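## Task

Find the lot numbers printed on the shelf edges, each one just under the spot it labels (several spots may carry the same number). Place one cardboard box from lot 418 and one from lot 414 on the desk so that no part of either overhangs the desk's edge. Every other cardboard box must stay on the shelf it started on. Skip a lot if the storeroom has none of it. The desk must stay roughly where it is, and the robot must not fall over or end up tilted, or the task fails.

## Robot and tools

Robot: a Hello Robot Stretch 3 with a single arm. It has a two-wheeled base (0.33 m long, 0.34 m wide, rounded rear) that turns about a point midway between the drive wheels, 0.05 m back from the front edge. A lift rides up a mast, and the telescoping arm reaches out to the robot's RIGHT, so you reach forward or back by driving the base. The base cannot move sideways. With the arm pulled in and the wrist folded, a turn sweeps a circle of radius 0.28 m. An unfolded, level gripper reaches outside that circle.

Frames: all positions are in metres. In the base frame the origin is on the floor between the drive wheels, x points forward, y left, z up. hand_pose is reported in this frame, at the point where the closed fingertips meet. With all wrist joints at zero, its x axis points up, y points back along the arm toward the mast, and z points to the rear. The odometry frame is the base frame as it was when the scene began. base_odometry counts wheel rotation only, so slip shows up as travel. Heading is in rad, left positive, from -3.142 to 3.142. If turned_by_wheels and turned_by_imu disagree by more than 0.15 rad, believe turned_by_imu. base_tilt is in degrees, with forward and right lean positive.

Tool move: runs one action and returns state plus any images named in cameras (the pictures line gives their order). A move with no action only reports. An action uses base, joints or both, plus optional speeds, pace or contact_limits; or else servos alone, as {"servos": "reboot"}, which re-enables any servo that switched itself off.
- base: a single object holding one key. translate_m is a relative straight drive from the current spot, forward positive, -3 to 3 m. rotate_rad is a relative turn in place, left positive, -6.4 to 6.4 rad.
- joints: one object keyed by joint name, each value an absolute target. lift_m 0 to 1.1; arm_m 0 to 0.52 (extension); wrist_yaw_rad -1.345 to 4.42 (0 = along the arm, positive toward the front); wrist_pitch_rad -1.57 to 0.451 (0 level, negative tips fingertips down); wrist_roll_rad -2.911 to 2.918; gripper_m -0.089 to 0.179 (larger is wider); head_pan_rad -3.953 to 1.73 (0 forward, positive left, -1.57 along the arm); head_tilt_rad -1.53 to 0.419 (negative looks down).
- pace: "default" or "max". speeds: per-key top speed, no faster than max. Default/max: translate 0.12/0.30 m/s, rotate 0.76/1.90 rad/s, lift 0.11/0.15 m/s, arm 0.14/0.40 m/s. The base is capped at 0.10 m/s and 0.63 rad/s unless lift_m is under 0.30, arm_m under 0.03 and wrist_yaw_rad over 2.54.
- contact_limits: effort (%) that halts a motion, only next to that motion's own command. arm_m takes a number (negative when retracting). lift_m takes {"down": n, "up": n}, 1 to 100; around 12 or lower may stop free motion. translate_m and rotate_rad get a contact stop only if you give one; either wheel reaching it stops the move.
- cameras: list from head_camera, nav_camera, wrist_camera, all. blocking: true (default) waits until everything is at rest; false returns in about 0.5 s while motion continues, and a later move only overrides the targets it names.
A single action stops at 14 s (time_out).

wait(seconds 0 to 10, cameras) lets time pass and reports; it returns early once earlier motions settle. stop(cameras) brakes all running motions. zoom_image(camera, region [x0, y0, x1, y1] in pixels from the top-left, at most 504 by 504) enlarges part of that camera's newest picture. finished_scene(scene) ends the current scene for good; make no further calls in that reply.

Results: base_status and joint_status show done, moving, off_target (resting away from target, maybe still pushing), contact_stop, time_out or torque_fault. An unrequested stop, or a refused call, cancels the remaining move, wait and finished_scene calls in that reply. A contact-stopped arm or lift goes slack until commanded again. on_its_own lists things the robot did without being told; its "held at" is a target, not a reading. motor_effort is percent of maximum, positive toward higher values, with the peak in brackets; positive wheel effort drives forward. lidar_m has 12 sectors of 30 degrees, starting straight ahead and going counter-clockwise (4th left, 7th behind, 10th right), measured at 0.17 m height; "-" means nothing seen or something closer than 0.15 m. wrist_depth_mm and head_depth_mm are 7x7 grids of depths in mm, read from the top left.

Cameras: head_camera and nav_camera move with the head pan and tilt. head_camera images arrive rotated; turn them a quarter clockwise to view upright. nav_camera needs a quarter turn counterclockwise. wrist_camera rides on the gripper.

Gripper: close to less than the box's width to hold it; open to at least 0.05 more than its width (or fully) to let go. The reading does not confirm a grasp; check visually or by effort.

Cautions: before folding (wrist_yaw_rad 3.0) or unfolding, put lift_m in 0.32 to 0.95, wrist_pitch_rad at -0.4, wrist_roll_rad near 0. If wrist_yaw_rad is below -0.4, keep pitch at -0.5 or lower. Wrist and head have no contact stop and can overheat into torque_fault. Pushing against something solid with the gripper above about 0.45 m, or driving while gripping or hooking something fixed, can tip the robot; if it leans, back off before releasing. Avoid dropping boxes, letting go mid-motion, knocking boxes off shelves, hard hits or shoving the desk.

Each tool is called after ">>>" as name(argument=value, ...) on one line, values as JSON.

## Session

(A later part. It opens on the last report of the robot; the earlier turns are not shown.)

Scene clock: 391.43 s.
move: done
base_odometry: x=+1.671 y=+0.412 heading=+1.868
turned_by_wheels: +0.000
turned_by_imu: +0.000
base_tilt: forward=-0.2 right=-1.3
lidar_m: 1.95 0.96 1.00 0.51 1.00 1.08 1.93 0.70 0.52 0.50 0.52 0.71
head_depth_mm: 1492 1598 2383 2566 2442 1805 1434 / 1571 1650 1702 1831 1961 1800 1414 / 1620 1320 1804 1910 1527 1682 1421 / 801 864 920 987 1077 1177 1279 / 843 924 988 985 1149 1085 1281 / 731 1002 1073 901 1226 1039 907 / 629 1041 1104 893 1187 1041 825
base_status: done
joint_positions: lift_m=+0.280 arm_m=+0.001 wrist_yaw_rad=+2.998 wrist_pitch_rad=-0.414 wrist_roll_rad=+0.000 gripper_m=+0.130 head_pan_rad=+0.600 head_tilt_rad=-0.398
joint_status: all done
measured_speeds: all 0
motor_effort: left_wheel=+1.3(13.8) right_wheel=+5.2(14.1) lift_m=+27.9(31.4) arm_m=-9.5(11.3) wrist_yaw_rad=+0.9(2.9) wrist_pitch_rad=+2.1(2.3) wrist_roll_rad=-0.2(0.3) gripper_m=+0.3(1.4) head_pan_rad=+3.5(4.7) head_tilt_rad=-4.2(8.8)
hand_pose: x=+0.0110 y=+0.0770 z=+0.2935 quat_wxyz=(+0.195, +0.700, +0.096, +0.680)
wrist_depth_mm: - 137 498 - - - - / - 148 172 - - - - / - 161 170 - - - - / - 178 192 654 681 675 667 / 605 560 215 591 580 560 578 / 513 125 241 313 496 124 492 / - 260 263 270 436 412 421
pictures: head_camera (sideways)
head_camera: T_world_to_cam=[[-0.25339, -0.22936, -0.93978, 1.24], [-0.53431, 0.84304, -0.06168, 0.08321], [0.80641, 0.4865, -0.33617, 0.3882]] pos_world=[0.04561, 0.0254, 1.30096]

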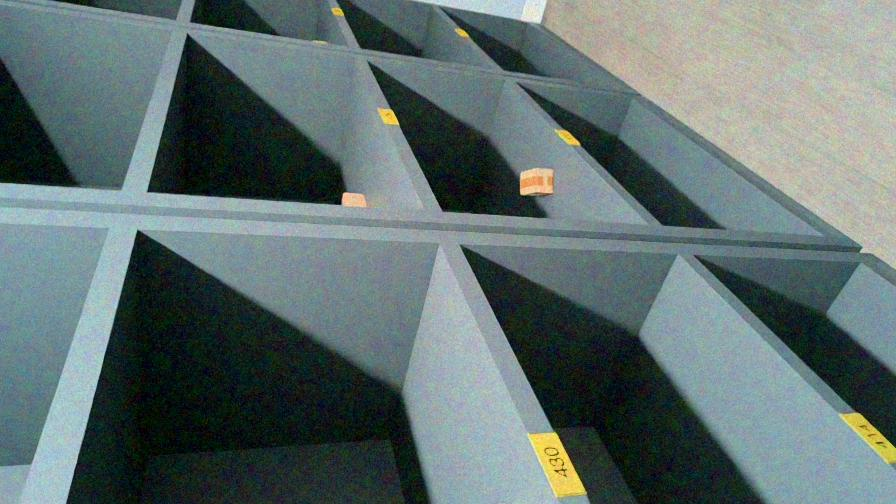

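>>> zoom_image(camera="head_camera", region=[820, 390, 896, 480])

>>> move(joints={"head_pan_rad":1.25,"head_tilt_rad":-0.65}, cameras=["head_camera"])

Scaled by 5.600 from the camera's image (finer frame: 1280x720).

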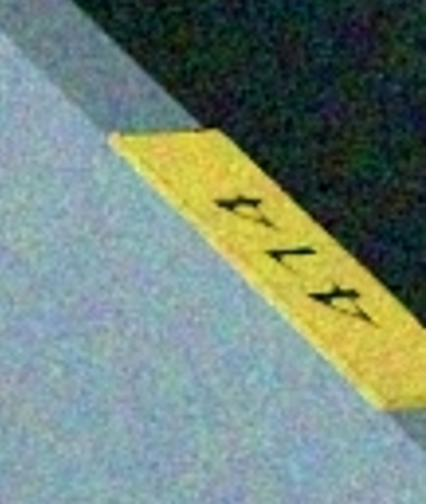

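Scene clock: 397.57 s.
move: done
base_odometry: x=+1.671 y=+0.412 heading=+1.868
turned_by_wheels: +0.000
turned_by_imu: +0.000
base_tilt: forward=-0.4 right=-1.3
lidar_m: 1.94 0.96 1.00 0.51 1.00 1.08 1.93 0.70 0.52 0.50 0.52 0.71
head_depth_mm: 904 1014 785 1248 1045 1322 1212 / 873 979 690 1240 1032 1276 1178 / 846 941 722 1185 1017 1249 1156 / 821 915 752 1172 1023 902 1141 / 795 885 746 602 1014 876 1115 / 773 854 735 595 1007 844 1068 / 751 822 684 543 643 735 965
base_status: not commanded
joint_positions: lift_m=+0.280 arm_m=+0.001 wrist_yaw_rad=+2.998 wrist_pitch_rad=-0.414 wrist_roll_rad=+0.000 gripper_m=+0.130 head_pan_rad=+1.270 head_tilt_rad=-0.658
joint_status: all done
measured_speeds: all 0
motor_effort: left_wheel=+1.7(1.9) right_wheel=+4.9(5.9) lift_m=+23.6(23.8) arm_m=-9.3(10.2) wrist_yaw_rad=+0.9(2.4) wrist_pitch_rad=+2.2(2.3) wrist_roll_rad=+0.1(0.3) gripper_m=+0.6(0.9) head_pan_rad=-0.5(5.7) head_tilt_rad=-2.7(8.7)
hand_pose: x=+0.0110 y=+0.0770 z=+0.2935 quat_wxyz=(+0.195, +0.700, +0.096, +0.680)
wrist_depth_mm: - 137 498 - - - - / - 147 173 - - - - / - 161 170 - - - - / - 179 192 658 669 677 670 / 601 556 215 592 593 564 576 / 509 125 239 312 500 123 492 / - 259 263 268 438 411 421
pictures: head_camera (sideways)
head_camera: T_world_to_cam=[[-0.12453, -0.55685, -0.82123, 1.08466], [-0.94726, 0.31304, -0.06862, 0.09472], [0.29529, 0.76937, -0.56646, 0.69099]] pos_world=[0.02076, 0.04271, 1.28867]

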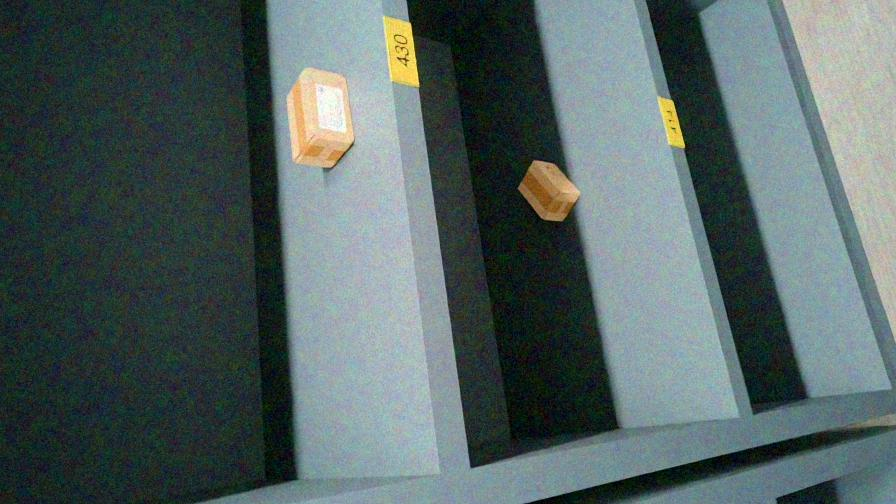

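>>> move(base={"translate_m":0.487})

>>> move(base={"rotate_rad":3.1416}, joints={"head_pan_rad":-1.57,"head_tilt_rad":-0.7})

>>> move(joints={"lift_m":0.56})

>>> move(joints={"wrist_yaw_rad":0.45,"wrist_pitch_rad":-0.2,"gripper_m":0.179}, cameras=["head_camera","wrist_camera"])

Scene clock: 433.10 s.
move: done
base_odometry: x=+1.529 y=+0.878 heading=+1.868
turned_by_wheels: +0.000
turned_by_imu: +0.001
base_tilt: forward=-0.2 right=-1.3
lidar_m: 1.96 1.36 0.61 0.96 0.71 0.72 1.93 0.70 0.52 0.50 0.52 0.71
head_depth_mm: 469 532 608 1225 1047 1327 1212 / 527 553 599 675 791 1255 1189 / 647 689 694 721 851 937 1132 / 804 879 773 958 1026 908 1142 / 799 885 761 610 1022 878 1120 / 772 853 751 603 1015 850 1118 / 754 828 743 571 1008 824 1086
base_status: done
joint_positions: lift_m=+0.280 arm_m=+0.001 wrist_yaw_rad=+2.998 wrist_pitch_rad=-0.414 wrist_roll_rad=+0.000 gripper_m=+0.130 head_pan_rad=+1.250 head_tilt_rad=-0.650
joint_status: not commanded
measured_speeds: all 0
motor_effort: left_wheel=+2.9(9.3) right_wheel=+8.4(14.4) lift_m=+27.2(27.2) arm_m=-7.5(9.5) wrist_yaw_rad=+1.7(3.1) wrist_pitch_rad=+2.1(2.3) wrist_roll_rad=-0.1(0.3) gripper_m=+0.2(1.2) head_pan_rad=-2.8(4.0) head_tilt_rad=+3.8(4.1)
hand_pose: x=+0.0110 y=+0.0770 z=+0.2935 quat_wxyz=(+0.195, +0.700, +0.096, +0.680)
wrist_depth_mm: - 137 - - 926 - - / - 147 - - - - - / - 161 169 - - - - / - 178 188 653 665 674 676 / 608 564 215 589 585 563 576 / 509 125 240 314 501 123 491 / - 259 263 269 434 411 420
pictures: none

Scene clock: 438.53 s.
move: done
base_odometry: x=+1.529 y=+0.878 heading=-1.274
turned_by_wheels: +3.141
turned_by_imu: +3.090
base_tilt: forward=-0.3 right=-1.1
lidar_m: 2.14 0.73 0.52 0.50 0.51 0.69 1.79 1.37 0.61 0.96 0.73 0.71
head_depth_mm: 789 856 713 766 849 889 1122 / 790 881 701 1032 1000 1011 1131 / 786 880 692 1125 986 1210 1134 / 786 873 685 1119 980 1208 1132 / 782 860 631 1113 955 874 1127 / 780 855 606 1107 964 1188 1119 / 778 854 660 1114 962 1187 1110
base_status: done
joint_positions: lift_m=+0.280 arm_m=+0.001 wrist_yaw_rad=+2.998 wrist_pitch_rad=-0.414 wrist_roll_rad=+0.000 gripper_m=+0.130 head_pan_rad=-1.570 head_tilt_rad=-0.700
joint_status: all done
measured_speeds: all 0
motor_effort: left_wheel=-8.0(13.0) right_wheel=+9.0(12.5) lift_m=+30.4(31.0) arm_m=-12.8(13.6) wrist_yaw_rad=+1.2(3.1) wrist_pitch_rad=+2.3(2.3) wrist_roll_rad=-0.4(0.4) gripper_m=+1.0(1.2) head_pan_rad=+2.9(6.0) head_tilt_rad=-5.9(8.5)
hand_pose: x=+0.0110 y=+0.0770 z=+0.2935 quat_wxyz=(+0.195, +0.700, +0.096, +0.680)
wrist_depth_mm: 456 137 485 504 523 532 536 / 495 147 524 535 - - - / 536 161 170 - - - - / - 179 189 - 649 671 666 / 579 194 214 590 587 568 579 / 515 125 240 315 498 123 493 / - 259 262 271 435 413 424
pictures: none

Scene clock: 441.90 s.
move: done
base_odometry: x=+1.529 y=+0.878 heading=-1.274
turned_by_wheels: +0.000
turned_by_imu: +0.000
base_tilt: forward=-0.3 right=-1.3
lidar_m: 2.14 0.73 0.52 0.50 0.51 0.69 1.78 1.37 0.61 0.96 0.72 0.71
head_depth_mm: 791 855 711 766 848 891 1117 / 788 879 702 1034 993 1010 1128 / 788 879 695 1128 987 1219 1129 / 786 875 684 1125 979 1201 1131 / 781 860 630 1118 958 875 1117 / 778 860 606 1116 968 1193 1115 / 780 855 661 1107 962 1181 1112
base_status: not commanded
joint_positions: lift_m=+0.560 arm_m=+0.001 wrist_yaw_rad=+2.998 wrist_pitch_rad=-0.414 wrist_roll_rad=+0.000 gripper_m=+0.130 head_pan_rad=-1.570 head_tilt_rad=-0.700
joint_status: all done
measured_speeds: all 0
motor_effort: left_wheel=-8.0(8.9) right_wheel=+8.9(10.1) lift_m=+29.5(34.3) arm_m=-12.3(13.3) wrist_yaw_rad=+1.8(2.7) wrist_pitch_rad=+2.2(2.3) wrist_roll_rad=-0.2(0.4) gripper_m=+0.8(1.1) head_pan_rad=+2.9(4.1) head_tilt_rad=-4.7(6.2)
hand_pose: x=+0.0110 y=+0.0770 z=+0.5735 quat_wxyz=(+0.195, +0.700, +0.096, +0.680)
wrist_depth_mm: 461 137 487 505 518 540 536 / 497 147 524 533 - - - / 537 161 170 - - - - / - 178 187 - - - - / - 149 201 - - 144 - / - 125 232 801 826 123 829 / - 696 273 740 728 700 707
pictures: none

Scene clock: 444.20 s.
move: done
base_odometry: x=+1.529 y=+0.878 heading=-1.274
turned_by_wheels: +0.000
turned_by_imu: +0.000
base_tilt: forward=-0.5 right=-1.2
lidar_m: 2.13 0.73 0.52 0.50 0.51 0.69 1.79 1.37 0.61 0.96 0.72 0.71
head_depth_mm: 793 856 708 766 848 890 1118 / 786 881 705 1036 995 1008 1132 / 785 878 693 1128 988 1213 1132 / 784 871 686 1123 983 1201 1126 / 783 859 630 1114 958 871 1119 / 777 860 604 1108 967 1191 1117 / 779 857 661 1105 963 1186 1112
base_status: not commanded
joint_positions: lift_m=+0.560 arm_m=+0.001 wrist_yaw_rad=+0.453 wrist_pitch_rad=-0.222 wrist_roll_rad=+0.000 gripper_m=+0.179 head_pan_rad=-1.570 head_tilt_rad=-0.700
joint_status: all done
measured_speeds: all 0
motor_effort: left_wheel=-8.5(8.8) right_wheel=+9.0(9.8) lift_m=+22.7(29.0) arm_m=-11.9(12.8) wrist_yaw_rad=-3.9(6.3) wrist_pitch_rad=+3.7(6.5) wrist_roll_rad=+0.1(0.3) gripper_m=+0.5(84.4) head_pan_rad=+3.3(3.8) head_tilt_rad=-5.1(5.8)
hand_pose: x=+0.0856 y=-0.3655 z=+0.6188 quat_wxyz=(+0.703, +0.234, -0.667, +0.081)
wrist_depth_mm: 434 479 - - - - - / 484 483 - - - - - / 493 489 - - 466 545 541 / - 483 447 445 441 437 434 / - 142 399 366 332 329 328 / 118 126 - - 314 290 263 / 812 - 778 - - - 105
pictures: head_camera (sideways), wrist_camera
head_camera: T_world_to_cam=[[-0.04681, 0.60271, -0.79659, 1.052], [0.99749, -0.0142, -0.06936, 0.08378], [-0.05312, -0.79784, -0.60053, 0.73739]] pos_world=[0.00484, -0.04454, 1.28665]
wrist_camera: T_world_to_cam=[[-0.88013, -0.47441, -0.0178, -0.08036], [-0.1808, 0.36961, -0.91143, 0.74711], [0.43896, -0.79895, -0.41107, 0.09093]] pos_world=[0.02443, -0.24161, 0.71689]

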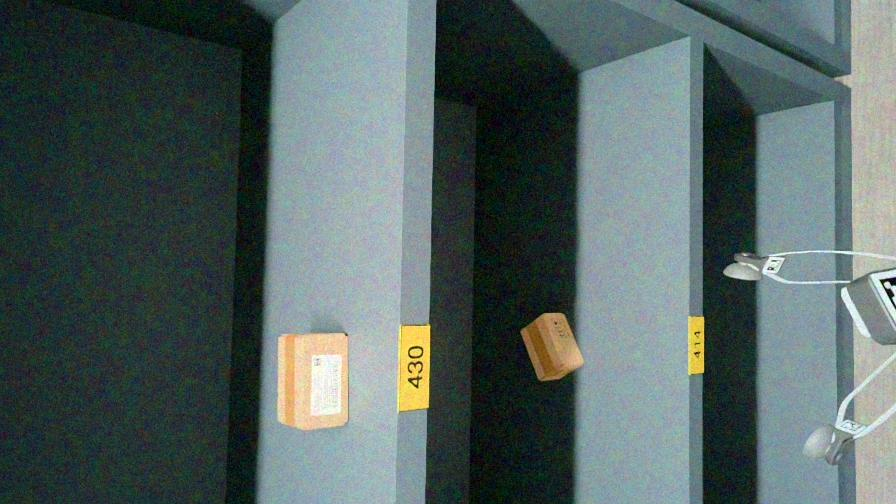

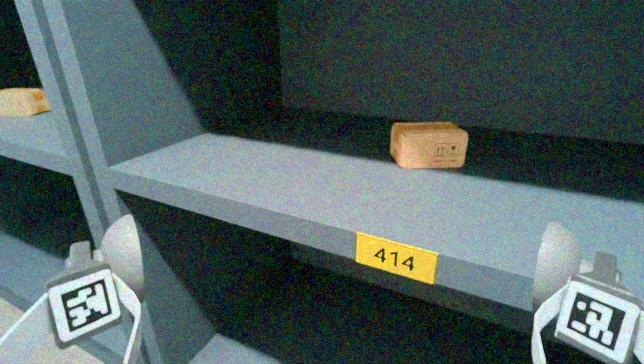

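>>> move(base={"translate_m":0.03}, joints={"arm_m":0.2,"lift_m":0.512}, cameras=["wrist_camera"])

Scene clock: 456.23 s.
move: done
base_odometry: x=+1.538 y=+0.849 heading=-1.274
turned_by_wheels: +0.000
turned_by_imu: +0.000
base_tilt: forward=-0.2 right=-1.2
lidar_m: 2.13 0.73 0.52 0.50 0.51 0.69 1.79 1.39 0.63 0.96 0.69 0.70
head_depth_mm: 789 869 711 836 921 891 1119 / 786 881 702 1130 990 1096 1117 / 788 877 694 1125 989 836 566 / 784 868 686 1120 982 671 1103 / 782 857 612 1112 949 846 1121 / 782 855 611 1120 967 1189 1111 / 780 853 660 1111 959 1182 1108
base_status: done
joint_positions: lift_m=+0.512 arm_m=+0.200 wrist_yaw_rad=+0.453 wrist_pitch_rad=-0.221 wrist_roll_rad=+0.000 gripper_m=+0.179 head_pan_rad=-1.570 head_tilt_rad=-0.700
joint_status: all done
measured_speeds: all 0
motor_effort: left_wheel=-0.3(6.9) right_wheel=+8.8(12.8) lift_m=+24.2(25.8) arm_m=+12.9(14.9) wrist_yaw_rad=-3.6(4.8) wrist_pitch_rad=+3.5(3.6) wrist_roll_rad=-0.1(0.3) gripper_m=+0.5(1.2) head_pan_rad=+3.4(3.9) head_tilt_rad=-4.0(5.2)
hand_pose: x=+0.0856 y=-0.5651 z=+0.5710 quat_wxyz=(+0.703, +0.234, -0.667, +0.082)
wrist_depth_mm: 387 466 - - - - - / 394 471 - - - - - / 405 447 489 483 277 433 396 / 330 329 327 325 283 303 319 / 260 235 244 244 243 242 242 / 118 144 196 196 195 187 194 / 435 173 163 169 163 162 107
wrist_camera: T_world_to_cam=[[-0.88027, -0.47414, -0.01772, -0.17579], [-0.18031, 0.36884, -0.91183, 0.77711], [0.43887, -0.79947, -0.41018, -0.08897]] pos_world=[0.02443, -0.44111, 0.66899]

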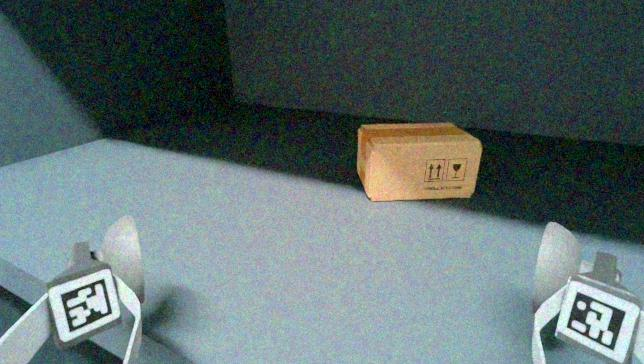

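>>> move(joints={"arm_m":0.36,"lift_m":0.507}, contact_limits={"arm_m":40}, cameras=["wrist_camera"])

>>> move(joints={"gripper_m":0.03}, cameras=["wrist_camera"])

Scene clock: 465.60 s.
move: done
base_odometry: x=+1.538 y=+0.849 heading=-1.274
turned_by_wheels: +0.000
turned_by_imu: +0.000
base_tilt: forward=-0.4 right=-1.2
lidar_m: 2.14 0.73 0.52 0.50 0.51 0.69 1.79 1.39 0.62 0.96 0.69 0.70
head_depth_mm: 790 871 711 832 916 890 1115 / 787 882 703 1125 995 1094 1116 / 784 874 695 1131 987 638 549 / 782 870 684 1114 951 1207 1134 / 782 857 613 1111 943 869 1118 / 777 859 611 1112 967 1192 1114 / 775 851 660 1111 965 1189 1109
base_status: not commanded
joint_positions: lift_m=+0.507 arm_m=+0.360 wrist_yaw_rad=+0.453 wrist_pitch_rad=-0.221 wrist_roll_rad=+0.000 gripper_m=+0.179 head_pan_rad=-1.570 head_tilt_rad=-0.700
joint_status: all done
measured_speeds: all 0
motor_effort: left_wheel=-0.5(0.9) right_wheel=+9.2(9.6) lift_m=+23.7(27.5) arm_m=+13.7(15.3) wrist_yaw_rad=-2.7(4.2) wrist_pitch_rad=+3.4(3.6) wrist_roll_rad=+0.1(0.3) gripper_m=+0.6(1.1) head_pan_rad=+2.7(3.7) head_tilt_rad=-3.2(4.4)
contact_limits: arm_m 40 (drawing in: default 31, maximum 55; extending or still: default 40, maximum 69)
hand_pose: x=+0.0856 y=-0.7251 z=+0.5660 quat_wxyz=(+0.703, +0.234, -0.667, +0.082)
wrist_depth_mm: 388 449 - - - - - / 394 471 - - - - - / 398 464 428 389 - - - / 318 314 314 190 289 308 288 / 238 224 160 143 147 233 243 / 123 175 151 149 154 186 186 / 148 153 154 155 156 155 105
wrist_camera: T_world_to_cam=[[-0.88027, -0.47414, -0.01772, -0.25174], [-0.18031, 0.36884, -0.91183, 0.83157], [0.43887, -0.79947, -0.41018, -0.21893]] pos_world=[0.02443, -0.60111, 0.66399]

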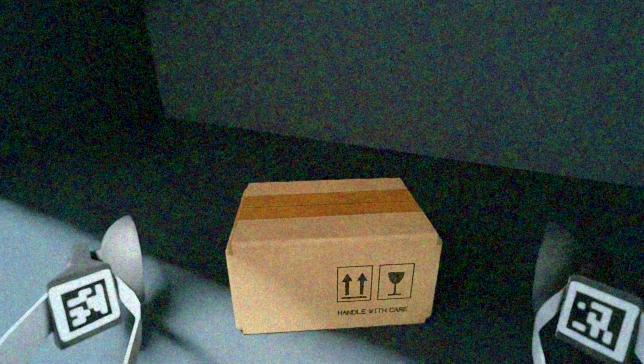

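Scene clock: 467.63 s.
move: done
base_odometry: x=+1.538 y=+0.849 heading=-1.274
turned_by_wheels: +0.000
turned_by_imu: +0.000
base_tilt: forward=-0.3 right=-1.2
lidar_m: 2.14 0.73 0.52 0.50 0.51 0.69 1.79 1.39 0.63 0.96 0.69 0.70
head_depth_mm: 789 868 710 833 920 889 1112 / 786 879 703 1125 998 1101 1111 / 782 874 694 1123 993 638 550 / 784 872 686 1114 955 1200 1125 / 782 857 612 1113 943 871 1121 / 779 855 609 1115 971 1192 1115 / 779 854 660 1110 963 1193 1111
base_status: not commanded
joint_positions: lift_m=+0.507 arm_m=+0.360 wrist_yaw_rad=+0.453 wrist_pitch_rad=-0.221 wrist_roll_rad=+0.000 gripper_m=+0.031 head_pan_rad=-1.570 head_tilt_rad=-0.700
joint_status: all done
measured_speeds: all 0
motor_effort: left_wheel=-0.1(0.7) right_wheel=+8.8(9.5) lift_m=+23.3(24.5) arm_m=+12.2(13.9) wrist_yaw_rad=-3.1(4.8) wrist_pitch_rad=+3.4(3.6) wrist_roll_rad=+0.2(0.3) gripper_m=-18.6(93.2) head_pan_rad=+3.0(4.0) head_tilt_rad=-3.2(4.2)
contact_limits: arm_m 40 (drawing in: default 31, maximum 55; extending or still: default 40, maximum 69)
hand_pose: x=+0.0856 y=-0.7251 z=+0.5661 quat_wxyz=(+0.703, +0.234, -0.667, +0.082)
wrist_depth_mm: 388 455 - - - - - / 394 471 - - - - - / 401 466 426 390 - - - / 317 315 316 191 291 309 288 / 237 236 150 142 144 234 232 / 190 189 134 147 146 179 186 / 158 148 152 154 156 123 160
wrist_camera: T_world_to_cam=[[-0.88025, -0.47418, -0.01773, -0.25176], [-0.18018, 0.36858, -0.91197, 0.83149], [0.43897, -0.79957, -0.40988, -0.2192]] pos_world=[0.02443, -0.60111, 0.66399]

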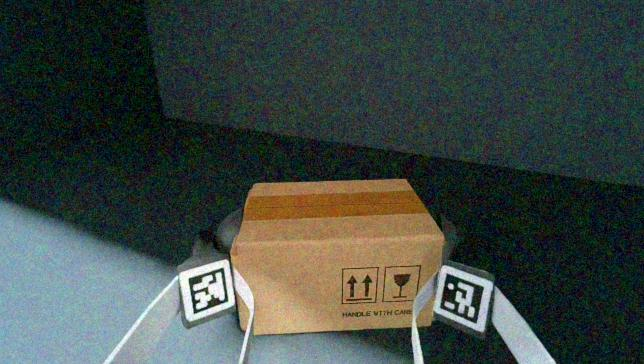

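>>> move(joints={"lift_m":0.55})

>>> move(joints={"arm_m":0.0})

>>> move(joints={"wrist_yaw_rad":1.5,"lift_m":0.7,"head_pan_rad":0,"head_tilt_rad":-0.5}, cameras=["nav_camera","wrist_camera"])

>>> move(base={"translate_m":1.2})

>>> move(base={"translate_m":0.78}, cameras=["nav_camera"])

Scene clock: 486.63 s.
move: done
base_odometry: x=+1.538 y=+0.849 heading=-1.274
turned_by_wheels: +0.000
turned_by_imu: +0.000
base_tilt: forward=-0.4 right=-1.2
lidar_m: 2.15 0.73 0.52 0.50 0.52 0.69 1.79 1.39 0.63 0.96 0.69 0.70
head_depth_mm: 788 868 710 832 917 892 1116 / 786 878 703 1122 998 887 1113 / 787 877 694 1126 936 603 1104 / 782 872 683 1123 761 1205 1124 / 780 860 614 1112 920 869 1118 / 780 856 612 1107 964 1186 1114 / 775 856 661 1113 958 1189 1109
base_status: not commanded
joint_positions: lift_m=+0.550 arm_m=+0.360 wrist_yaw_rad=+0.453 wrist_pitch_rad=-0.224 wrist_roll_rad=+0.000 gripper_m=+0.031 head_pan_rad=-1.570 head_tilt_rad=-0.700
joint_status: all done
measured_speeds: all 0
motor_effort: left_wheel=-0.2(0.9) right_wheel=+8.3(9.4) lift_m=+30.2(33.2) arm_m=+9.9(10.7) wrist_yaw_rad=-3.6(4.2) wrist_pitch_rad=+3.9(4.2) wrist_roll_rad=+0.1(0.3) gripper_m=-18.3(19.2) head_pan_rad=+3.3(3.6) head_tilt_rad=-2.9(3.5)
contact_limits: arm_m 40 (drawing in: default 31, maximum 55; extending or still: default 40, maximum 69)
hand_pose: x=+0.0855 y=-0.7249 z=+0.6083 quat_wxyz=(+0.703, +0.235, -0.667, +0.080)
wrist_depth_mm: 391 454 - - - - - / 391 468 - - - - - / 402 486 - - - - - / 392 416 412 182 180 - - / 314 312 148 142 144 306 292 / 251 250 133 146 146 237 246 / 210 202 195 194 194 120 206
pictures: none

Scene clock: 490.50 s.
move: done
base_odometry: x=+1.538 y=+0.849 heading=-1.274
turned_by_wheels: +0.000
turned_by_imu: +0.000
base_tilt: forward=-0.3 right=-1.2
lidar_m: 2.14 0.73 0.52 0.50 0.52 0.69 1.79 1.40 0.63 0.96 0.69 0.70
head_depth_mm: 790 868 709 835 917 892 1122 / 791 879 703 1124 1000 1104 1136 / 785 880 697 1124 989 1209 1131 / 786 869 684 1119 979 1204 1127 / 781 860 614 1106 975 842 1096 / 780 856 610 1110 968 865 1092 / 777 854 661 1110 957 1183 1113
base_status: not commanded
joint_positions: lift_m=+0.550 arm_m=+0.001 wrist_yaw_rad=+0.452 wrist_pitch_rad=-0.224 wrist_roll_rad=+0.000 gripper_m=+0.031 head_pan_rad=-1.570 head_tilt_rad=-0.700
joint_status: all done
measured_speeds: all 0
motor_effort: left_wheel=-0.2(1.0) right_wheel=+8.4(9.5) lift_m=+25.5(30.5) arm_m=-12.6(14.7) wrist_yaw_rad=-3.8(3.9) wrist_pitch_rad=+4.1(4.2) wrist_roll_rad=-0.1(0.4) gripper_m=-19.0(19.2) head_pan_rad=+3.0(3.5) head_tilt_rad=-2.1(3.6)
hand_pose: x=+0.0854 y=-0.3655 z=+0.6082 quat_wxyz=(+0.703, +0.235, -0.667, +0.080)
wrist_depth_mm: 423 458 - - - - - / - 469 - - - - - / - 485 - - 513 - 506 / - 481 424 414 411 409 408 / - - 143 142 144 312 308 / - - 133 147 146 274 259 / 861 - 152 154 - 110 -
pictures: none

Scene clock: 492.73 s.
move: done
base_odometry: x=+1.538 y=+0.849 heading=-1.274
turned_by_wheels: +0.000
turned_by_imu: +0.000
base_tilt: forward=-0.4 right=-1.3
lidar_m: 2.15 0.73 0.52 0.50 0.51 0.69 1.78 1.39 0.62 0.96 0.69 0.70
head_depth_mm: 2053 2188 1391 1518 1454 1534 1281 / 2051 2227 2409 2652 1938 1611 1310 / 2049 2205 2403 2594 2088 1611 1310 / 2042 2219 2402 2600 2065 1595 1302 / 2041 2193 2396 2554 2058 1591 1294 / 2003 2186 2326 2518 2038 1591 1290 / 1549 1580 1603 1626 1653 1525 1280
base_status: not commanded
joint_positions: lift_m=+0.700 arm_m=+0.001 wrist_yaw_rad=+1.497 wrist_pitch_rad=-0.225 wrist_roll_rad=+0.000 gripper_m=+0.031 head_pan_rad=+0.008 head_tilt_rad=-0.500
joint_status: all done
measured_speeds: translate_m=+0.000 rotate_rad=+0.000 lift_m=+0.000 arm_m=+0.000 wrist_yaw_rad=+0.000 wrist_pitch_rad=+0.000 wrist_roll_rad=+0.000 head_pan_rad=-0.024 head_tilt_rad=+0.000
motor_effort: left_wheel=-0.7(1.0) right_wheel=+8.9(9.4) lift_m=+31.4(34.3) arm_m=-10.1(12.9) wrist_yaw_rad=+2.5(7.3) wrist_pitch_rad=+4.1(4.2) wrist_roll_rad=+0.1(0.3) gripper_m=-18.3(19.4) head_pan_rad=-3.1(4.4) head_tilt_rad=+3.8(6.4)
hand_pose: x=+0.2224 y=-0.1638 z=+0.7582 quat_wxyz=(+0.569, +0.536, -0.461, +0.420)
wrist_depth_mm: - - - - - - 401 / - - - - - - 402 / - - - - - - 424 / - - - - - - 452 / - - 144 142 144 662 484 / - - 133 147 146 123 470 / - - 975 952 964 110 411
pictures: nav_camera (sideways), wrist_camera
nav_camera: T_world_to_cam=[[0.45576, 0.02082, 0.88986, -1.11772], [0.02513, -0.99963, 0.01051, 0.03636], [0.88975, 0.01757, -0.45611, 0.54137]] pos_world=[0.02681, 0.0501, 1.24116]
wrist_camera: T_world_to_cam=[[-0.0331, -0.99929, -0.01792, -0.13605], [-0.41256, 0.02999, -0.91044, 0.81946], [0.91033, -0.02274, -0.41325, 0.27336]] pos_world=[0.08472, -0.15431, 0.85659]

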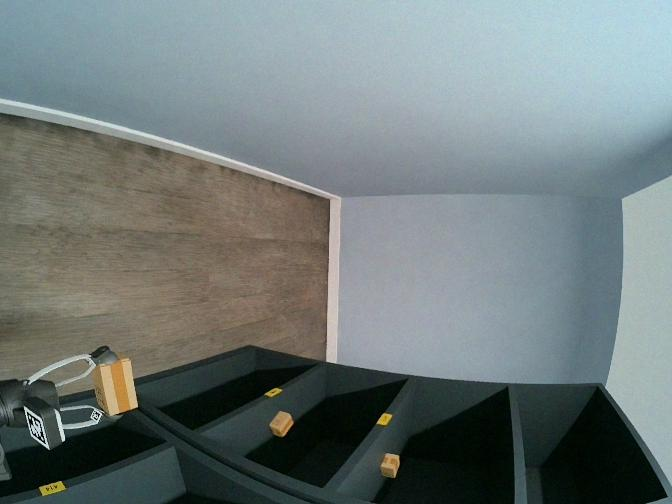

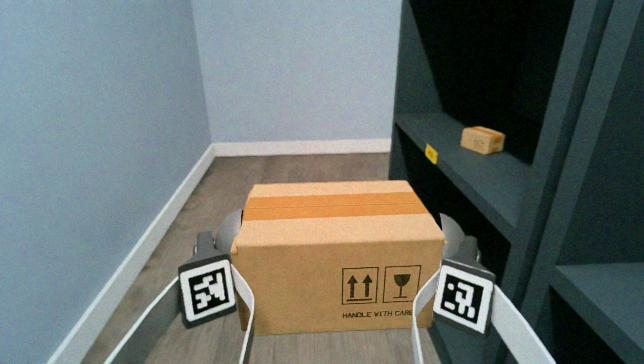

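Scene clock: 505.87 s.
move: done
base_odometry: x=+1.888 y=-0.298 heading=-1.274
turned_by_wheels: +0.000
turned_by_imu: +0.000
base_tilt: forward=-0.3 right=-1.0
lidar_m: 1.27 0.77 0.55 0.53 0.55 0.73 1.90 0.78 0.86 0.91 0.52 1.33
head_depth_mm: 1049 1138 1247 1357 1524 1617 1329 / 1054 1140 1238 1362 1496 1606 1322 / 1043 1130 1236 1360 1502 1611 1310 / 1042 1127 1225 1352 1510 1592 1304 / 1039 1122 1218 1348 1493 1585 1297 / 1036 1117 1213 1330 1483 1574 1292 / 1032 1119 1212 1326 1472 1559 1292
base_status: done
joint_positions: lift_m=+0.700 arm_m=+0.001 wrist_yaw_rad=+1.497 wrist_pitch_rad=-0.225 wrist_roll_rad=+0.000 gripper_m=+0.031 head_pan_rad=+0.000 head_tilt_rad=-0.500
joint_status: not commanded
measured_speeds: all 0
motor_effort: left_wheel=+4.5(8.6) right_wheel=+5.0(13.6) lift_m=+24.5(31.8) arm_m=+5.2(9.7) wrist_yaw_rad=+2.6(4.1) wrist_pitch_rad=+4.1(4.2) wrist_roll_rad=+0.1(0.4) gripper_m=-18.7(19.3) head_pan_rad=-2.6(3.9) head_tilt_rad=+2.1(4.6)
hand_pose: x=+0.2224 y=-0.1638 z=+0.7582 quat_wxyz=(+0.569, +0.536, -0.461, +0.420)
wrist_depth_mm: - - - - - - - / - - - - - - - / - - - - - - - / - - - - - - - / - - 144 142 144 - - / - - 134 146 146 - - / - - 967 972 962 945 -
pictures: none

Scene clock: 514.80 s.
move: done
base_odometry: x=+2.116 y=-1.044 heading=-1.274
turned_by_wheels: +0.000
turned_by_imu: +0.001
base_tilt: forward=-0.2 right=-1.2
lidar_m: 0.50 0.51 0.57 0.55 0.57 0.76 1.98 0.70 0.72 2.14 0.72 0.52
head_depth_mm: 386 418 457 502 558 627 716 / 385 416 454 498 555 623 711 / 383 415 452 497 553 622 709 / 381 412 450 496 549 616 706 / 381 412 449 493 547 613 699 / 379 410 447 491 544 611 695 / 378 409 446 489 541 607 691
base_status: done
joint_positions: lift_m=+0.700 arm_m=+0.001 wrist_yaw_rad=+1.497 wrist_pitch_rad=-0.225 wrist_roll_rad=+0.000 gripper_m=+0.031 head_pan_rad=+0.000 head_tilt_rad=-0.500
joint_status: not commanded
measured_speeds: all 0
motor_effort: left_wheel=+0.3(9.7) right_wheel=+9.7(13.6) lift_m=+26.8(26.8) arm_m=+12.2(13.1) wrist_yaw_rad=+3.1(4.3) wrist_pitch_rad=+4.1(4.2) wrist_roll_rad=+0.0(0.3) gripper_m=-18.5(19.5) head_pan_rad=-3.2(3.7) head_tilt_rad=+1.0(2.7)
hand_pose: x=+0.2224 y=-0.1638 z=+0.7582 quat_wxyz=(+0.569, +0.536, -0.461, +0.420)
wrist_depth_mm: - - - - - - - / - - - - - - - / - - - - - - - / - - - 181 180 - - / - - 143 142 144 - - / - - 133 146 146 - - / - - 152 155 - 110 -
pictures: nav_camera (sideways)
nav_camera: T_world_to_cam=[[0.45591, 0.01699, 0.88986, -1.1177], [0.01673, -0.99981, 0.01051, 0.03634], [0.88987, 0.0101, -0.45611, 0.54141]] pos_world=[0.02719, 0.04985, 1.24116]

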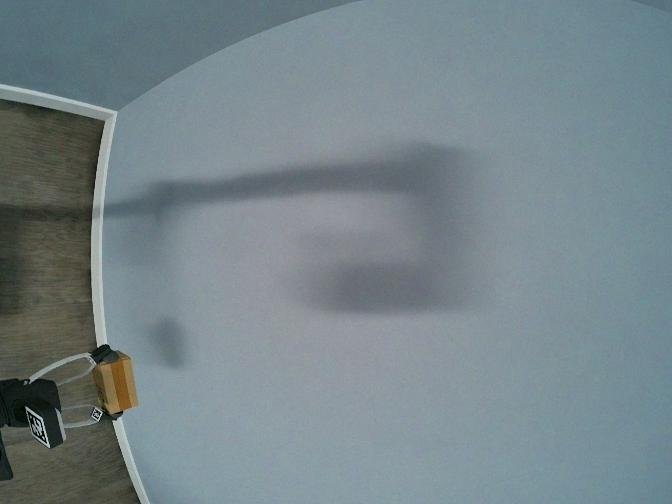

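>>> move(base={"rotate_rad":-1.571})

>>> move(base={"translate_m":1.3})

>>> move(base={"translate_m":0.62}, cameras=["nav_camera"])

Scene clock: 529.03 s.
move: done
base_odometry: x=+2.116 y=-1.044 heading=-2.845
turned_by_wheels: -1.571
turned_by_imu: -1.547
base_tilt: forward=-0.2 right=-1.2
lidar_m: 2.02 0.72 0.52 0.50 0.51 0.57 0.55 0.57 0.77 2.05 0.70 0.73
head_depth_mm: 2698 2916 3001 3025 2111 1626 1254 / 2666 2877 3153 2952 2105 1623 1321 / 2614 2853 3165 3009 2095 1610 1309 / 2642 2872 3103 2935 2081 1604 1300 / 2688 2880 3162 2908 2066 1592 1308 / 2364 2423 2456 2486 2034 1591 1292 / 1529 1543 1563 1592 1619 1524 1282
base_status: done
joint_positions: lift_m=+0.700 arm_m=+0.001 wrist_yaw_rad=+1.497 wrist_pitch_rad=-0.225 wrist_roll_rad=+0.000 gripper_m=+0.031 head_pan_rad=+0.000 head_tilt_rad=-0.500
joint_status: not commanded
measured_speeds: all 0
motor_effort: left_wheel=+8.4(12.2) right_wheel=-9.5(13.4) lift_m=+26.4(27.9) arm_m=+3.6(12.6) wrist_yaw_rad=+2.9(3.6) wrist_pitch_rad=+4.0(4.3) wrist_roll_rad=+0.0(0.3) gripper_m=-18.7(19.3) head_pan_rad=-2.8(3.6) head_tilt_rad=-0.1(1.0)
hand_pose: x=+0.2224 y=-0.1637 z=+0.7582 quat_wxyz=(+0.569, +0.536, -0.461, +0.420)
wrist_depth_mm: - - - - - - - / - - - - - - - / - - - - - - - / - - - - - - - / - - 144 142 144 - - / - - 134 147 146 - - / - - 959 958 967 110 555
pictures: none

Scene clock: 543.17 s.
move: done
base_odometry: x=+0.873 y=-1.424 heading=-2.845
turned_by_wheels: +0.000
turned_by_imu: +0.001
base_tilt: forward=-0.3 right=-1.2
lidar_m: 1.91 0.74 0.53 0.51 0.53 0.72 1.84 0.72 0.63 1.41 2.10 1.71
head_depth_mm: 1584 1710 1862 2064 2109 1628 1333 / 1592 1718 1875 2046 2093 1623 1315 / 1577 1708 1868 2048 2091 1617 1311 / 1580 1704 1865 2026 2090 1609 1308 / 1577 1698 1854 2046 2061 1583 1297 / 1574 1698 1835 2012 2040 1574 1288 / 1526 1589 1603 1634 1681 1511 1288
base_status: done
joint_positions: lift_m=+0.700 arm_m=+0.001 wrist_yaw_rad=+1.497 wrist_pitch_rad=-0.225 wrist_roll_rad=+0.000 gripper_m=+0.031 head_pan_rad=+0.000 head_tilt_rad=-0.500
joint_status: not commanded
measured_speeds: all 0
motor_effort: left_wheel=+7.8(11.9) right_wheel=+0.7(10.7) lift_m=+29.2(29.5) arm_m=-12.1(13.6) wrist_yaw_rad=+1.7(4.1) wrist_pitch_rad=+4.0(4.2) wrist_roll_rad=+0.2(0.3) gripper_m=-18.9(19.3) head_pan_rad=-2.8(3.6) head_tilt_rad=-2.5(3.2)
hand_pose: x=+0.2224 y=-0.1637 z=+0.7582 quat_wxyz=(+0.569, +0.536, -0.461, +0.420)
wrist_depth_mm: - - - - - - - / - - - - - - - / - - - - - - - / - - - - - - - / - - 144 142 144 - - / - - 133 146 145 - - / - - 974 971 986 948 -
pictures: none

Scene clock: 550.50 s.
move: done
base_odometry: x=+0.280 y=-1.606 heading=-2.844
turned_by_wheels: +0.000
turned_by_imu: +0.000
base_tilt: forward=-0.3 right=-1.3
lidar_m: 1.29 0.74 0.54 0.52 0.54 0.73 1.96 1.11 1.39 3.69 1.23 1.28
head_depth_mm: 1069 1156 1254 1389 1538 1628 1320 / 1064 1150 1260 1384 1539 1618 1319 / 1064 1149 1252 1377 1526 1610 1301 / 1057 1147 1248 1373 1521 1604 1298 / 1060 1146 1248 1374 1509 1592 1301 / 1058 1137 1242 1361 1528 1579 1292 / 1052 1142 1237 1369 1490 1523 1290
base_status: done
joint_positions: lift_m=+0.700 arm_m=+0.001 wrist_yaw_rad=+1.497 wrist_pitch_rad=-0.225 wrist_roll_rad=+0.000 gripper_m=+0.031 head_pan_rad=+0.000 head_tilt_rad=-0.500
joint_status: not commanded
measured_speeds: all 0
motor_effort: left_wheel=+7.7(11.5) right_wheel=+1.2(10.8) lift_m=+30.1(30.6) arm_m=-11.6(12.9) wrist_yaw_rad=+2.2(3.9) wrist_pitch_rad=+4.1(4.2) wrist_roll_rad=-0.1(0.4) gripper_m=-19.1(19.5) head_pan_rad=-3.4(3.4) head_tilt_rad=-3.3(4.0)
hand_pose: x=+0.2224 y=-0.1637 z=+0.7582 quat_wxyz=(+0.569, +0.536, -0.461, +0.420)
wrist_depth_mm: - - - - - - - / - - - - - - - / - - - - - - - / - - - - - - - / - - 144 142 144 - - / - - 134 147 146 - - / - - 961 954 954 966 -
pictures: nav_camera (sideways)
nav_camera: T_world_to_cam=[[0.45591, 0.01699, 0.88986, -1.1177], [0.01673, -0.99981, 0.01051, 0.03634], [0.88987, 0.0101, -0.45611, 0.54141]] pos_world=[0.02719, 0.04985, 1.24116]

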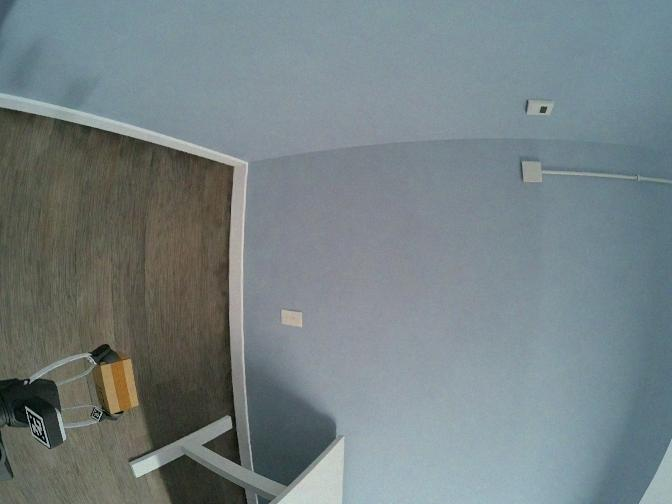

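>>> move(base={"rotate_rad":1.571})

>>> move(base={"translate_m":-1.3}, joints={"head_pan_rad":-1.4,"head_tilt_rad":-0.5})

>>> move(base={"translate_m":-0.2}, joints={"lift_m":0.77}, cameras=["head_camera","nav_camera"])

Scene clock: 560.87 s.
move: done
base_odometry: x=+0.280 y=-1.606 heading=-1.274
turned_by_wheels: +1.571
turned_by_imu: +1.546
base_tilt: forward=-0.3 right=-1.2
lidar_m: 0.52 0.53 0.72 1.85 1.22 1.37 3.56 1.23 1.26 1.29 0.75 0.54
head_depth_mm: 404 438 476 526 582 656 747 / 403 435 474 523 581 652 744 / 401 435 473 520 578 649 738 / 399 432 471 518 575 647 738 / 399 431 469 515 573 641 733 / 397 429 467 514 569 639 727 / 396 427 465 512 567 636 723
base_status: done
joint_positions: lift_m=+0.700 arm_m=+0.001 wrist_yaw_rad=+1.497 wrist_pitch_rad=-0.225 wrist_roll_rad=+0.000 gripper_m=+0.031 head_pan_rad=+0.000 head_tilt_rad=-0.500
joint_status: not commanded
measured_speeds: all 0
motor_effort: left_wheel=-8.9(13.0) right_wheel=+9.1(13.0) lift_m=+31.3(31.5) arm_m=-13.0(13.5) wrist_yaw_rad=+1.7(3.6) wrist_pitch_rad=+4.0(4.2) wrist_roll_rad=-0.2(0.3) gripper_m=-18.4(19.1) head_pan_rad=-2.3(3.2) head_tilt_rad=-3.9(5.3)
hand_pose: x=+0.2224 y=-0.1637 z=+0.7582 quat_wxyz=(+0.569, +0.536, -0.461, +0.420)
wrist_depth_mm: - - - - - - - / - - - - - - - / - - - - - - - / - - - 180 180 - - / - - 143 142 143 - - / - - 134 147 146 - - / - - 152 155 - 110 -
pictures: none

Scene clock: 575.00 s.
move: done
base_odometry: x=-0.100 y=-0.363 heading=-1.274
turned_by_wheels: +0.000
turned_by_imu: -0.001
base_tilt: forward=-0.2 right=-1.3
lidar_m: 1.81 1.86 1.00 0.96 0.99 1.33 2.47 1.89 0.81 0.90 0.92 1.84
head_depth_mm: 1063 1145 1250 1298 958 732 1287 / 1077 1161 1259 1330 949 727 1285 / 1087 1180 1278 1336 944 744 1315 / 1108 1189 1297 1337 935 741 1302 / 1118 1209 1324 1321 927 762 1296 / 1129 1232 1336 1306 918 760 1261 / 1155 1249 1363 1491 910 782 1287
base_status: done
joint_positions: lift_m=+0.700 arm_m=+0.001 wrist_yaw_rad=+1.497 wrist_pitch_rad=-0.225 wrist_roll_rad=+0.000 gripper_m=+0.031 head_pan_rad=-1.400 head_tilt_rad=-0.500
joint_status: all done
measured_speeds: all 0
motor_effort: left_wheel=-8.5(12.7) right_wheel=-1.8(11.7) lift_m=+31.3(32.3) arm_m=-12.5(13.5) wrist_yaw_rad=+1.0(3.9) wrist_pitch_rad=+4.0(4.2) wrist_roll_rad=-0.2(0.3) gripper_m=-18.6(19.4) head_pan_rad=+3.9(5.0) head_tilt_rad=-3.9(10.0)
hand_pose: x=+0.2224 y=-0.1637 z=+0.7582 quat_wxyz=(+0.569, +0.536, -0.461, +0.420)
wrist_depth_mm: - - - - - - - / - - - - - - - / - - - - - - - / - - - - - - - / - - 144 142 144 - - / - - 133 147 146 - - / - - 972 969 959 960 -
pictures: none

Scene clock: 578.13 s.
move: done
base_odometry: x=-0.158 y=-0.171 heading=-1.274
turned_by_wheels: +0.000
turned_by_imu: -0.001
base_tilt: forward=-0.3 right=-1.3
lidar_m: 2.00 2.06 1.00 0.95 0.98 1.32 2.27 1.92 0.72 0.88 1.01 1.84
head_depth_mm: 1068 1151 1241 1310 954 732 1262 / 1081 1168 1267 1326 948 751 1311 / 1098 1185 1284 1348 937 749 1277 / 1111 1199 1301 1337 930 768 1312 / 1130 1221 1319 1318 930 762 1293 / 1136 1230 1336 1301 920 782 1294 / 1161 1254 1365 1294 911 782 1282
base_status: done
joint_positions: lift_m=+0.770 arm_m=+0.001 wrist_yaw_rad=+1.497 wrist_pitch_rad=-0.225 wrist_roll_rad=+0.000 gripper_m=+0.031 head_pan_rad=-1.400 head_tilt_rad=-0.500
joint_status: all done
measured_speeds: all 0
motor_effort: left_wheel=-4.3(12.4) right_wheel=-6.1(11.2) lift_m=+27.8(35.6) arm_m=-11.9(12.4) wrist_yaw_rad=+1.6(3.7) wrist_pitch_rad=+4.1(4.2) wrist_roll_rad=+0.0(0.3) gripper_m=-18.8(19.3) head_pan_rad=+3.9(4.1) head_tilt_rad=-4.1(5.2)
hand_pose: x=+0.2224 y=-0.1637 z=+0.8282 quat_wxyz=(+0.569, +0.536, -0.460, +0.420)
wrist_depth_mm: - - - - - - - / - - - - - - - / - - - - - - - / - - - - - - - / - - 143 142 144 - - / - - 133 147 146 - - / - - - - - - -
pictures: head_camera (sideways), nav_camera (sideways)
head_camera: T_world_to_cam=[[-0.11907, 0.41821, -0.90051, 1.18799], [0.98781, 0.14147, -0.06491, 0.07808], [0.10025, -0.89727, -0.42996, 0.51458]] pos_world=[0.01275, -0.04616, 1.29612]
nav_camera: T_world_to_cam=[[0.0943, -0.44658, 0.88976, -1.11537], [-0.98241, -0.18646, 0.01053, 0.04247], [0.1612, -0.8751, -0.45631, 0.5461]] pos_world=[0.05887, -0.01229, 1.24116]

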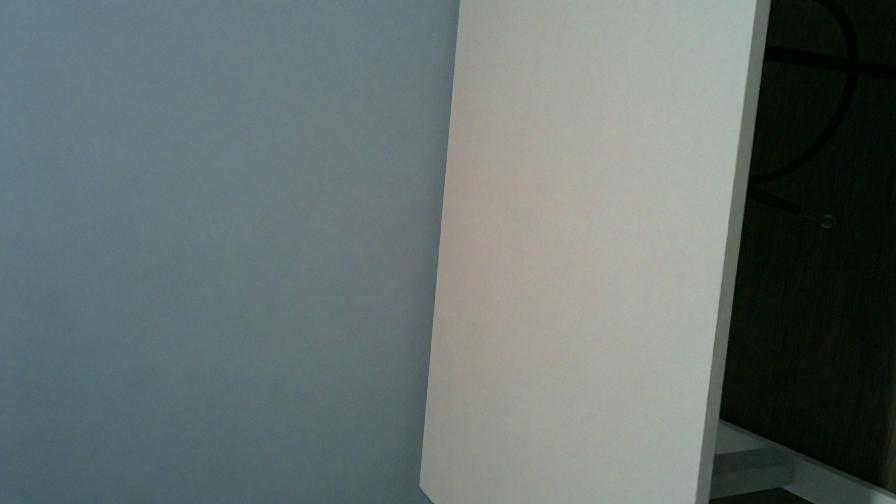

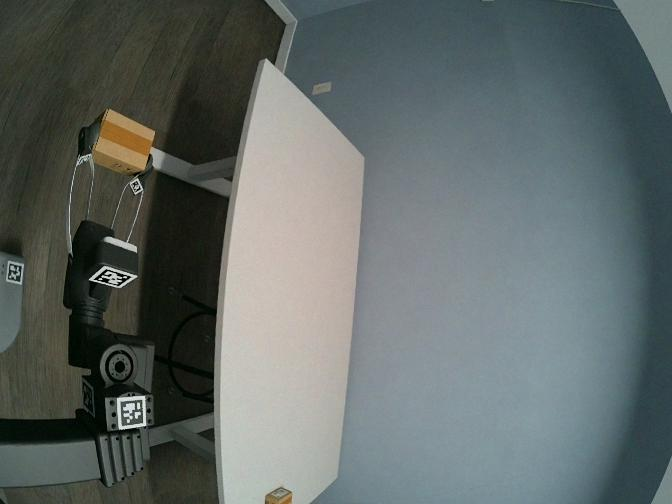

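>>> move(joints={"wrist_yaw_rad":0})

>>> move(joints={"arm_m":0.33})

>>> move(joints={"lift_m":0.674}, contact_limits={"lift_m":{"down":15}}, speeds={"lift_m":0.04}, cameras=["wrist_camera"])

Scene clock: 588.03 s.
move: done
base_odometry: x=-0.158 y=-0.171 heading=-1.274
turned_by_wheels: +0.000
turned_by_imu: +0.000
base_tilt: forward=-0.3 right=-1.0
lidar_m: 2.00 2.07 0.99 0.95 0.98 1.32 2.27 1.91 0.73 0.88 1.01 1.84
head_depth_mm: 1065 1150 1246 1305 959 732 1262 / 1081 1165 1261 1328 951 730 504 / 1095 1179 1283 1349 939 723 492 / 1105 1200 1308 1332 930 766 1237 / 1129 1218 1326 1317 925 765 1297 / 1142 1238 1351 1304 922 783 1288 / 1153 1258 1375 1287 907 782 1277
base_status: not commanded
joint_positions: lift_m=+0.770 arm_m=+0.001 wrist_yaw_rad=+0.003 wrist_pitch_rad=-0.225 wrist_roll_rad=+0.000 gripper_m=+0.031 head_pan_rad=-1.400 head_tilt_rad=-0.500
joint_status: all done
measured_speeds: all 0
motor_effort: left_wheel=-4.1(4.9) right_wheel=-6.4(7.5) lift_m=+23.6(24.5) arm_m=-11.4(12.2) wrist_yaw_rad=-2.9(6.4) wrist_pitch_rad=+4.0(4.2) wrist_roll_rad=-0.1(0.4) gripper_m=-18.7(19.2) head_pan_rad=+3.3(4.0) head_tilt_rad=-4.6(4.9)
hand_pose: x=-0.0209 y=-0.3900 z=+0.8282 quat_wxyz=(+0.703, +0.080, -0.702, -0.079)
wrist_depth_mm: - - - - - - - / - - - - - - - / - - - - - - - / - - - 181 180 - - / - - 143 142 144 - - / - - 134 146 145 - - / - - - - - 123 -
pictures: none

Scene clock: 591.67 s.
move: done
base_odometry: x=-0.158 y=-0.171 heading=-1.274
turned_by_wheels: +0.000
turned_by_imu: +0.000
base_tilt: forward=-0.2 right=-1.2
lidar_m: 2.00 2.07 1.00 0.95 0.98 1.32 2.27 1.91 0.72 0.88 1.01 1.84
head_depth_mm: 1069 1146 1247 1316 919 423 351 / 1081 1166 1268 1325 512 523 1316 / 1097 1180 1278 1344 807 697 1281 / 1107 1203 1304 1341 933 765 1299 / 1125 1228 1321 1316 926 764 1303 / 1143 1240 1344 1310 920 784 1293 / 1158 1246 1366 1287 913 782 1266
base_status: not commanded
joint_positions: lift_m=+0.770 arm_m=+0.330 wrist_yaw_rad=+0.002 wrist_pitch_rad=-0.225 wrist_roll_rad=+0.000 gripper_m=+0.031 head_pan_rad=-1.400 head_tilt_rad=-0.500
joint_status: all done
measured_speeds: all 0
motor_effort: left_wheel=-4.3(4.9) right_wheel=-7.3(7.3) lift_m=+30.3(30.3) arm_m=+12.9(15.0) wrist_yaw_rad=-2.7(4.3) wrist_pitch_rad=+4.1(4.2) wrist_roll_rad=-0.3(0.3) gripper_m=-18.7(19.2) head_pan_rad=+3.0(4.0) head_tilt_rad=-4.3(5.0)
hand_pose: x=-0.0209 y=-0.7194 z=+0.8281 quat_wxyz=(+0.703, +0.080, -0.702, -0.079)
wrist_depth_mm: - - - - - - - / - - - - - - - / - - - - - - - / - - - 181 180 - - / - - 144 142 143 - - / - - 134 147 146 - - / - - 152 155 - 110 -
pictures: none

Scene clock: 594.57 s.
move: done
base_odometry: x=-0.158 y=-0.171 heading=-1.274
turned_by_wheels: +0.000
turned_by_imu: +0.000
base_tilt: forward=-0.4 right=-1.2
lidar_m: 2.00 2.07 0.99 0.95 0.98 1.32 2.27 1.91 0.72 0.88 1.01 1.84
head_depth_mm: 1065 1148 1246 1302 957 689 427 / 1079 1165 1271 1330 951 539 1256 / 1091 1181 1277 1349 941 573 1284 / 1118 1205 1305 1326 936 766 1302 / 1124 1205 1324 1311 923 762 1296 / 1143 1239 1346 1300 924 785 1291 / 1153 1256 1375 1285 914 781 1277
base_status: not commanded
joint_positions: lift_m=+0.674 arm_m=+0.330 wrist_yaw_rad=+0.002 wrist_pitch_rad=-0.153 wrist_roll_rad=+0.000 gripper_m=+0.031 head_pan_rad=-1.400 head_tilt_rad=-0.500
joint_status: all done
measured_speeds: all 0
on_its_own: wrist_pitch_rad is at rest, and its effort (-9.0) is outside its rest range (-8 to +12)
motor_effort: left_wheel=-4.3(4.9) right_wheel=-6.3(7.2) lift_m=+18.4(30.1) arm_m=+10.9(13.3) wrist_yaw_rad=-2.6(3.6) wrist_pitch_rad=-9.0(9.5) wrist_roll_rad=+0.1(0.4) gripper_m=-18.6(19.3) head_pan_rad=+3.8(4.0) head_tilt_rad=-3.9(5.1)
contact_limits: lift_m down 15 (down: maximum 72; up: maximum 65)
hand_pose: x=-0.0209 y=-0.7245 z=+0.7498 quat_wxyz=(+0.705, +0.055, -0.705, -0.054)
wrist_depth_mm: - - - - - - - / - - - - - - - / - - - - - - - / - - - 181 - - - / - - 140 141 144 - - / - - 133 146 146 - - / - - 151 153 - 102 -
wrist_camera: T_world_to_cam=[[-0.99889, -0.04472, -0.01488, -0.03543], [-0.0016, 0.3477, -0.9376, 0.98742], [0.0471, -0.93654, -0.34739, -0.25092]] pos_world=[-0.02199, -0.57991, 0.83812]

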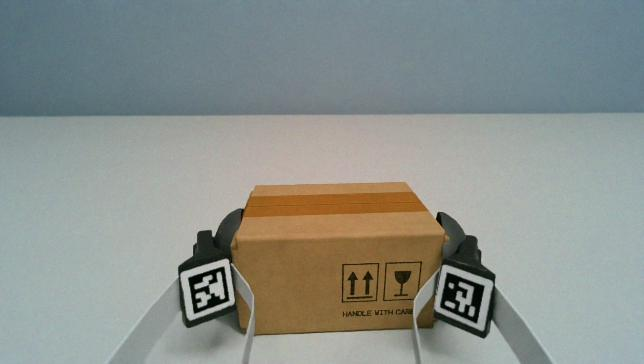

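>>> move(joints={"lift_m":0.68})

>>> move(joints={"gripper_m":0.179})

>>> move(joints={"arm_m":0.0}, cameras=["wrist_camera"])

>>> finished_scene(scene=2)

Scene clock: 601.20 s.
move: done
base_odometry: x=-0.158 y=-0.171 heading=-1.274
turned_by_wheels: +0.000
turned_by_imu: +0.000
base_tilt: forward=-0.3 right=-1.2
lidar_m: 2.01 2.07 1.00 0.95 0.98 1.32 2.27 1.91 0.72 0.88 1.01 1.84
head_depth_mm: 1071 1148 1248 1311 952 688 422 / 1076 1165 1264 1336 950 540 1258 / 1094 1177 1285 1337 940 572 1274 / 1107 1205 1307 1332 934 768 1307 / 1116 1216 1318 1315 924 764 1293 / 1140 1236 1348 1301 918 787 1290 / 1156 1257 1373 1285 914 784 1273
base_status: not commanded
joint_positions: lift_m=+0.680 arm_m=+0.330 wrist_yaw_rad=+0.002 wrist_pitch_rad=-0.172 wrist_roll_rad=+0.000 gripper_m=+0.031 head_pan_rad=-1.400 head_tilt_rad=-0.500
joint_status: all done
measured_speeds: all 0
motor_effort: left_wheel=-4.6(4.6) right_wheel=-6.7(7.2) lift_m=+28.6(28.6) arm_m=+7.6(8.7) wrist_yaw_rad=-3.8(3.8) wrist_pitch_rad=-5.6(9.1) wrist_roll_rad=-0.2(0.3) gripper_m=-18.8(19.3) head_pan_rad=+3.3(3.6) head_tilt_rad=-3.9(4.4)
hand_pose: x=-0.0209 y=-0.7233 z=+0.7512 quat_wxyz=(+0.705, +0.062, -0.704, -0.060)
wrist_depth_mm: - - - - - - - / - - - - - - - / - - - - - - - / - - - 179 179 - - / - - 141 141 144 - - / - - 134 147 146 - - / - - 151 155 - 110 -
pictures: none

Scene clock: 603.23 s.
move: done
base_odometry: x=-0.158 y=-0.171 heading=-1.274
turned_by_wheels: +0.000
turned_by_imu: +0.000
base_tilt: forward=-0.3 right=-1.2
lidar_m: 2.00 2.07 1.00 0.95 0.98 1.32 2.27 1.92 0.72 0.88 1.01 1.84
head_depth_mm: 1070 1147 1245 1306 953 688 422 / 1079 1168 1264 1328 945 541 1250 / 1096 1184 1282 1348 941 573 1274 / 1108 1198 1303 1336 933 744 1301 / 1124 1212 1324 1317 927 765 1293 / 1141 1237 1340 1303 921 785 1291 / 1154 1257 1363 1292 916 783 1280
base_status: not commanded
joint_positions: lift_m=+0.680 arm_m=+0.330 wrist_yaw_rad=-0.001 wrist_pitch_rad=-0.214 wrist_roll_rad=+0.000 gripper_m=+0.179 head_pan_rad=-1.400 head_tilt_rad=-0.500
joint_status: all done
measured_speeds: all 0
motor_effort: left_wheel=-4.3(4.9) right_wheel=-6.6(7.0) lift_m=+23.2(28.5) arm_m=+5.8(7.8) wrist_yaw_rad=+0.0(3.7) wrist_pitch_rad=+2.1(5.7) wrist_roll_rad=-0.1(0.3) gripper_m=+0.7(83.0) head_pan_rad=+3.0(4.0) head_tilt_rad=-3.6(4.9)
hand_pose: x=-0.0217 y=-0.7203 z=+0.7408 quat_wxyz=(+0.703, +0.075, -0.703, -0.076)
wrist_depth_mm: - - - - - - - / - - - - - - - / - - - - - - - / - - - 162 161 - - / - 143 140 142 144 - - / - 126 150 151 153 - - / - - - - - - 105
pictures: none

Scene clock: 606.87 s.
move: done
base_odometry: x=-0.158 y=-0.171 heading=-1.274
turned_by_wheels: +0.000
turned_by_imu: +0.000
base_tilt: forward=-0.3 right=-1.2
lidar_m: 2.00 2.07 1.00 0.95 0.98 1.32 2.27 1.91 0.73 0.88 1.01 1.84
head_depth_mm: 1063 1155 1247 1308 955 731 1263 / 1079 1162 1261 1323 944 749 1315 / 1095 1175 1286 1341 935 747 1279 / 1106 1204 1309 1327 934 767 1301 / 1121 1212 1320 1321 927 767 1298 / 1138 1239 1355 1296 919 784 1295 / 1159 1252 1368 1288 917 783 1270
base_status: not commanded
joint_positions: lift_m=+0.680 arm_m=+0.001 wrist_yaw_rad=-0.001 wrist_pitch_rad=-0.214 wrist_roll_rad=+0.000 gripper_m=+0.179 head_pan_rad=-1.400 head_tilt_rad=-0.500
joint_status: all done
measured_speeds: all 0
motor_effort: left_wheel=-4.4(4.9) right_wheel=-6.2(7.3) lift_m=+31.0(31.5) arm_m=-12.9(15.3) wrist_yaw_rad=+0.7(1.8) wrist_pitch_rad=+2.2(2.3) wrist_roll_rad=-0.1(0.3) gripper_m=+0.7(1.2) head_pan_rad=+2.5(4.1) head_tilt_rad=-4.4(5.0)
hand_pose: x=-0.0217 y=-0.3908 z=+0.7406 quat_wxyz=(+0.703, +0.076, -0.703, -0.076)
wrist_depth_mm: - - - - - - - / - - - - - - - / - - - 453 - - - / - - - - - - - / - - - - - - - / 123 - - - - - - / 957 987 - - - 949 105
wrist_camera: T_world_to_cam=[[-0.99904, -0.04027, -0.01751, -0.01784], [-0.00027, 0.40448, -0.91455, 0.86797], [0.04391, -0.91366, -0.4041, 0.10936]] pos_world=[-0.02239, -0.25188, 0.83768]

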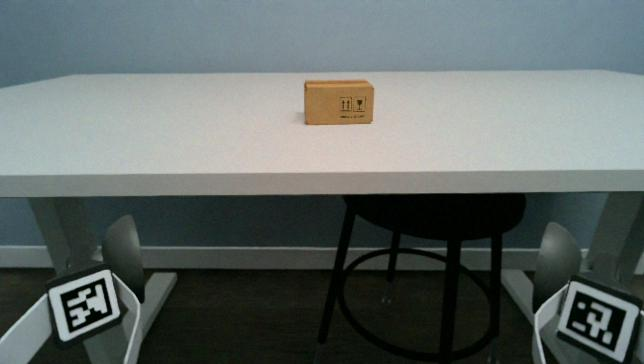

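The scene is finished: the task was done.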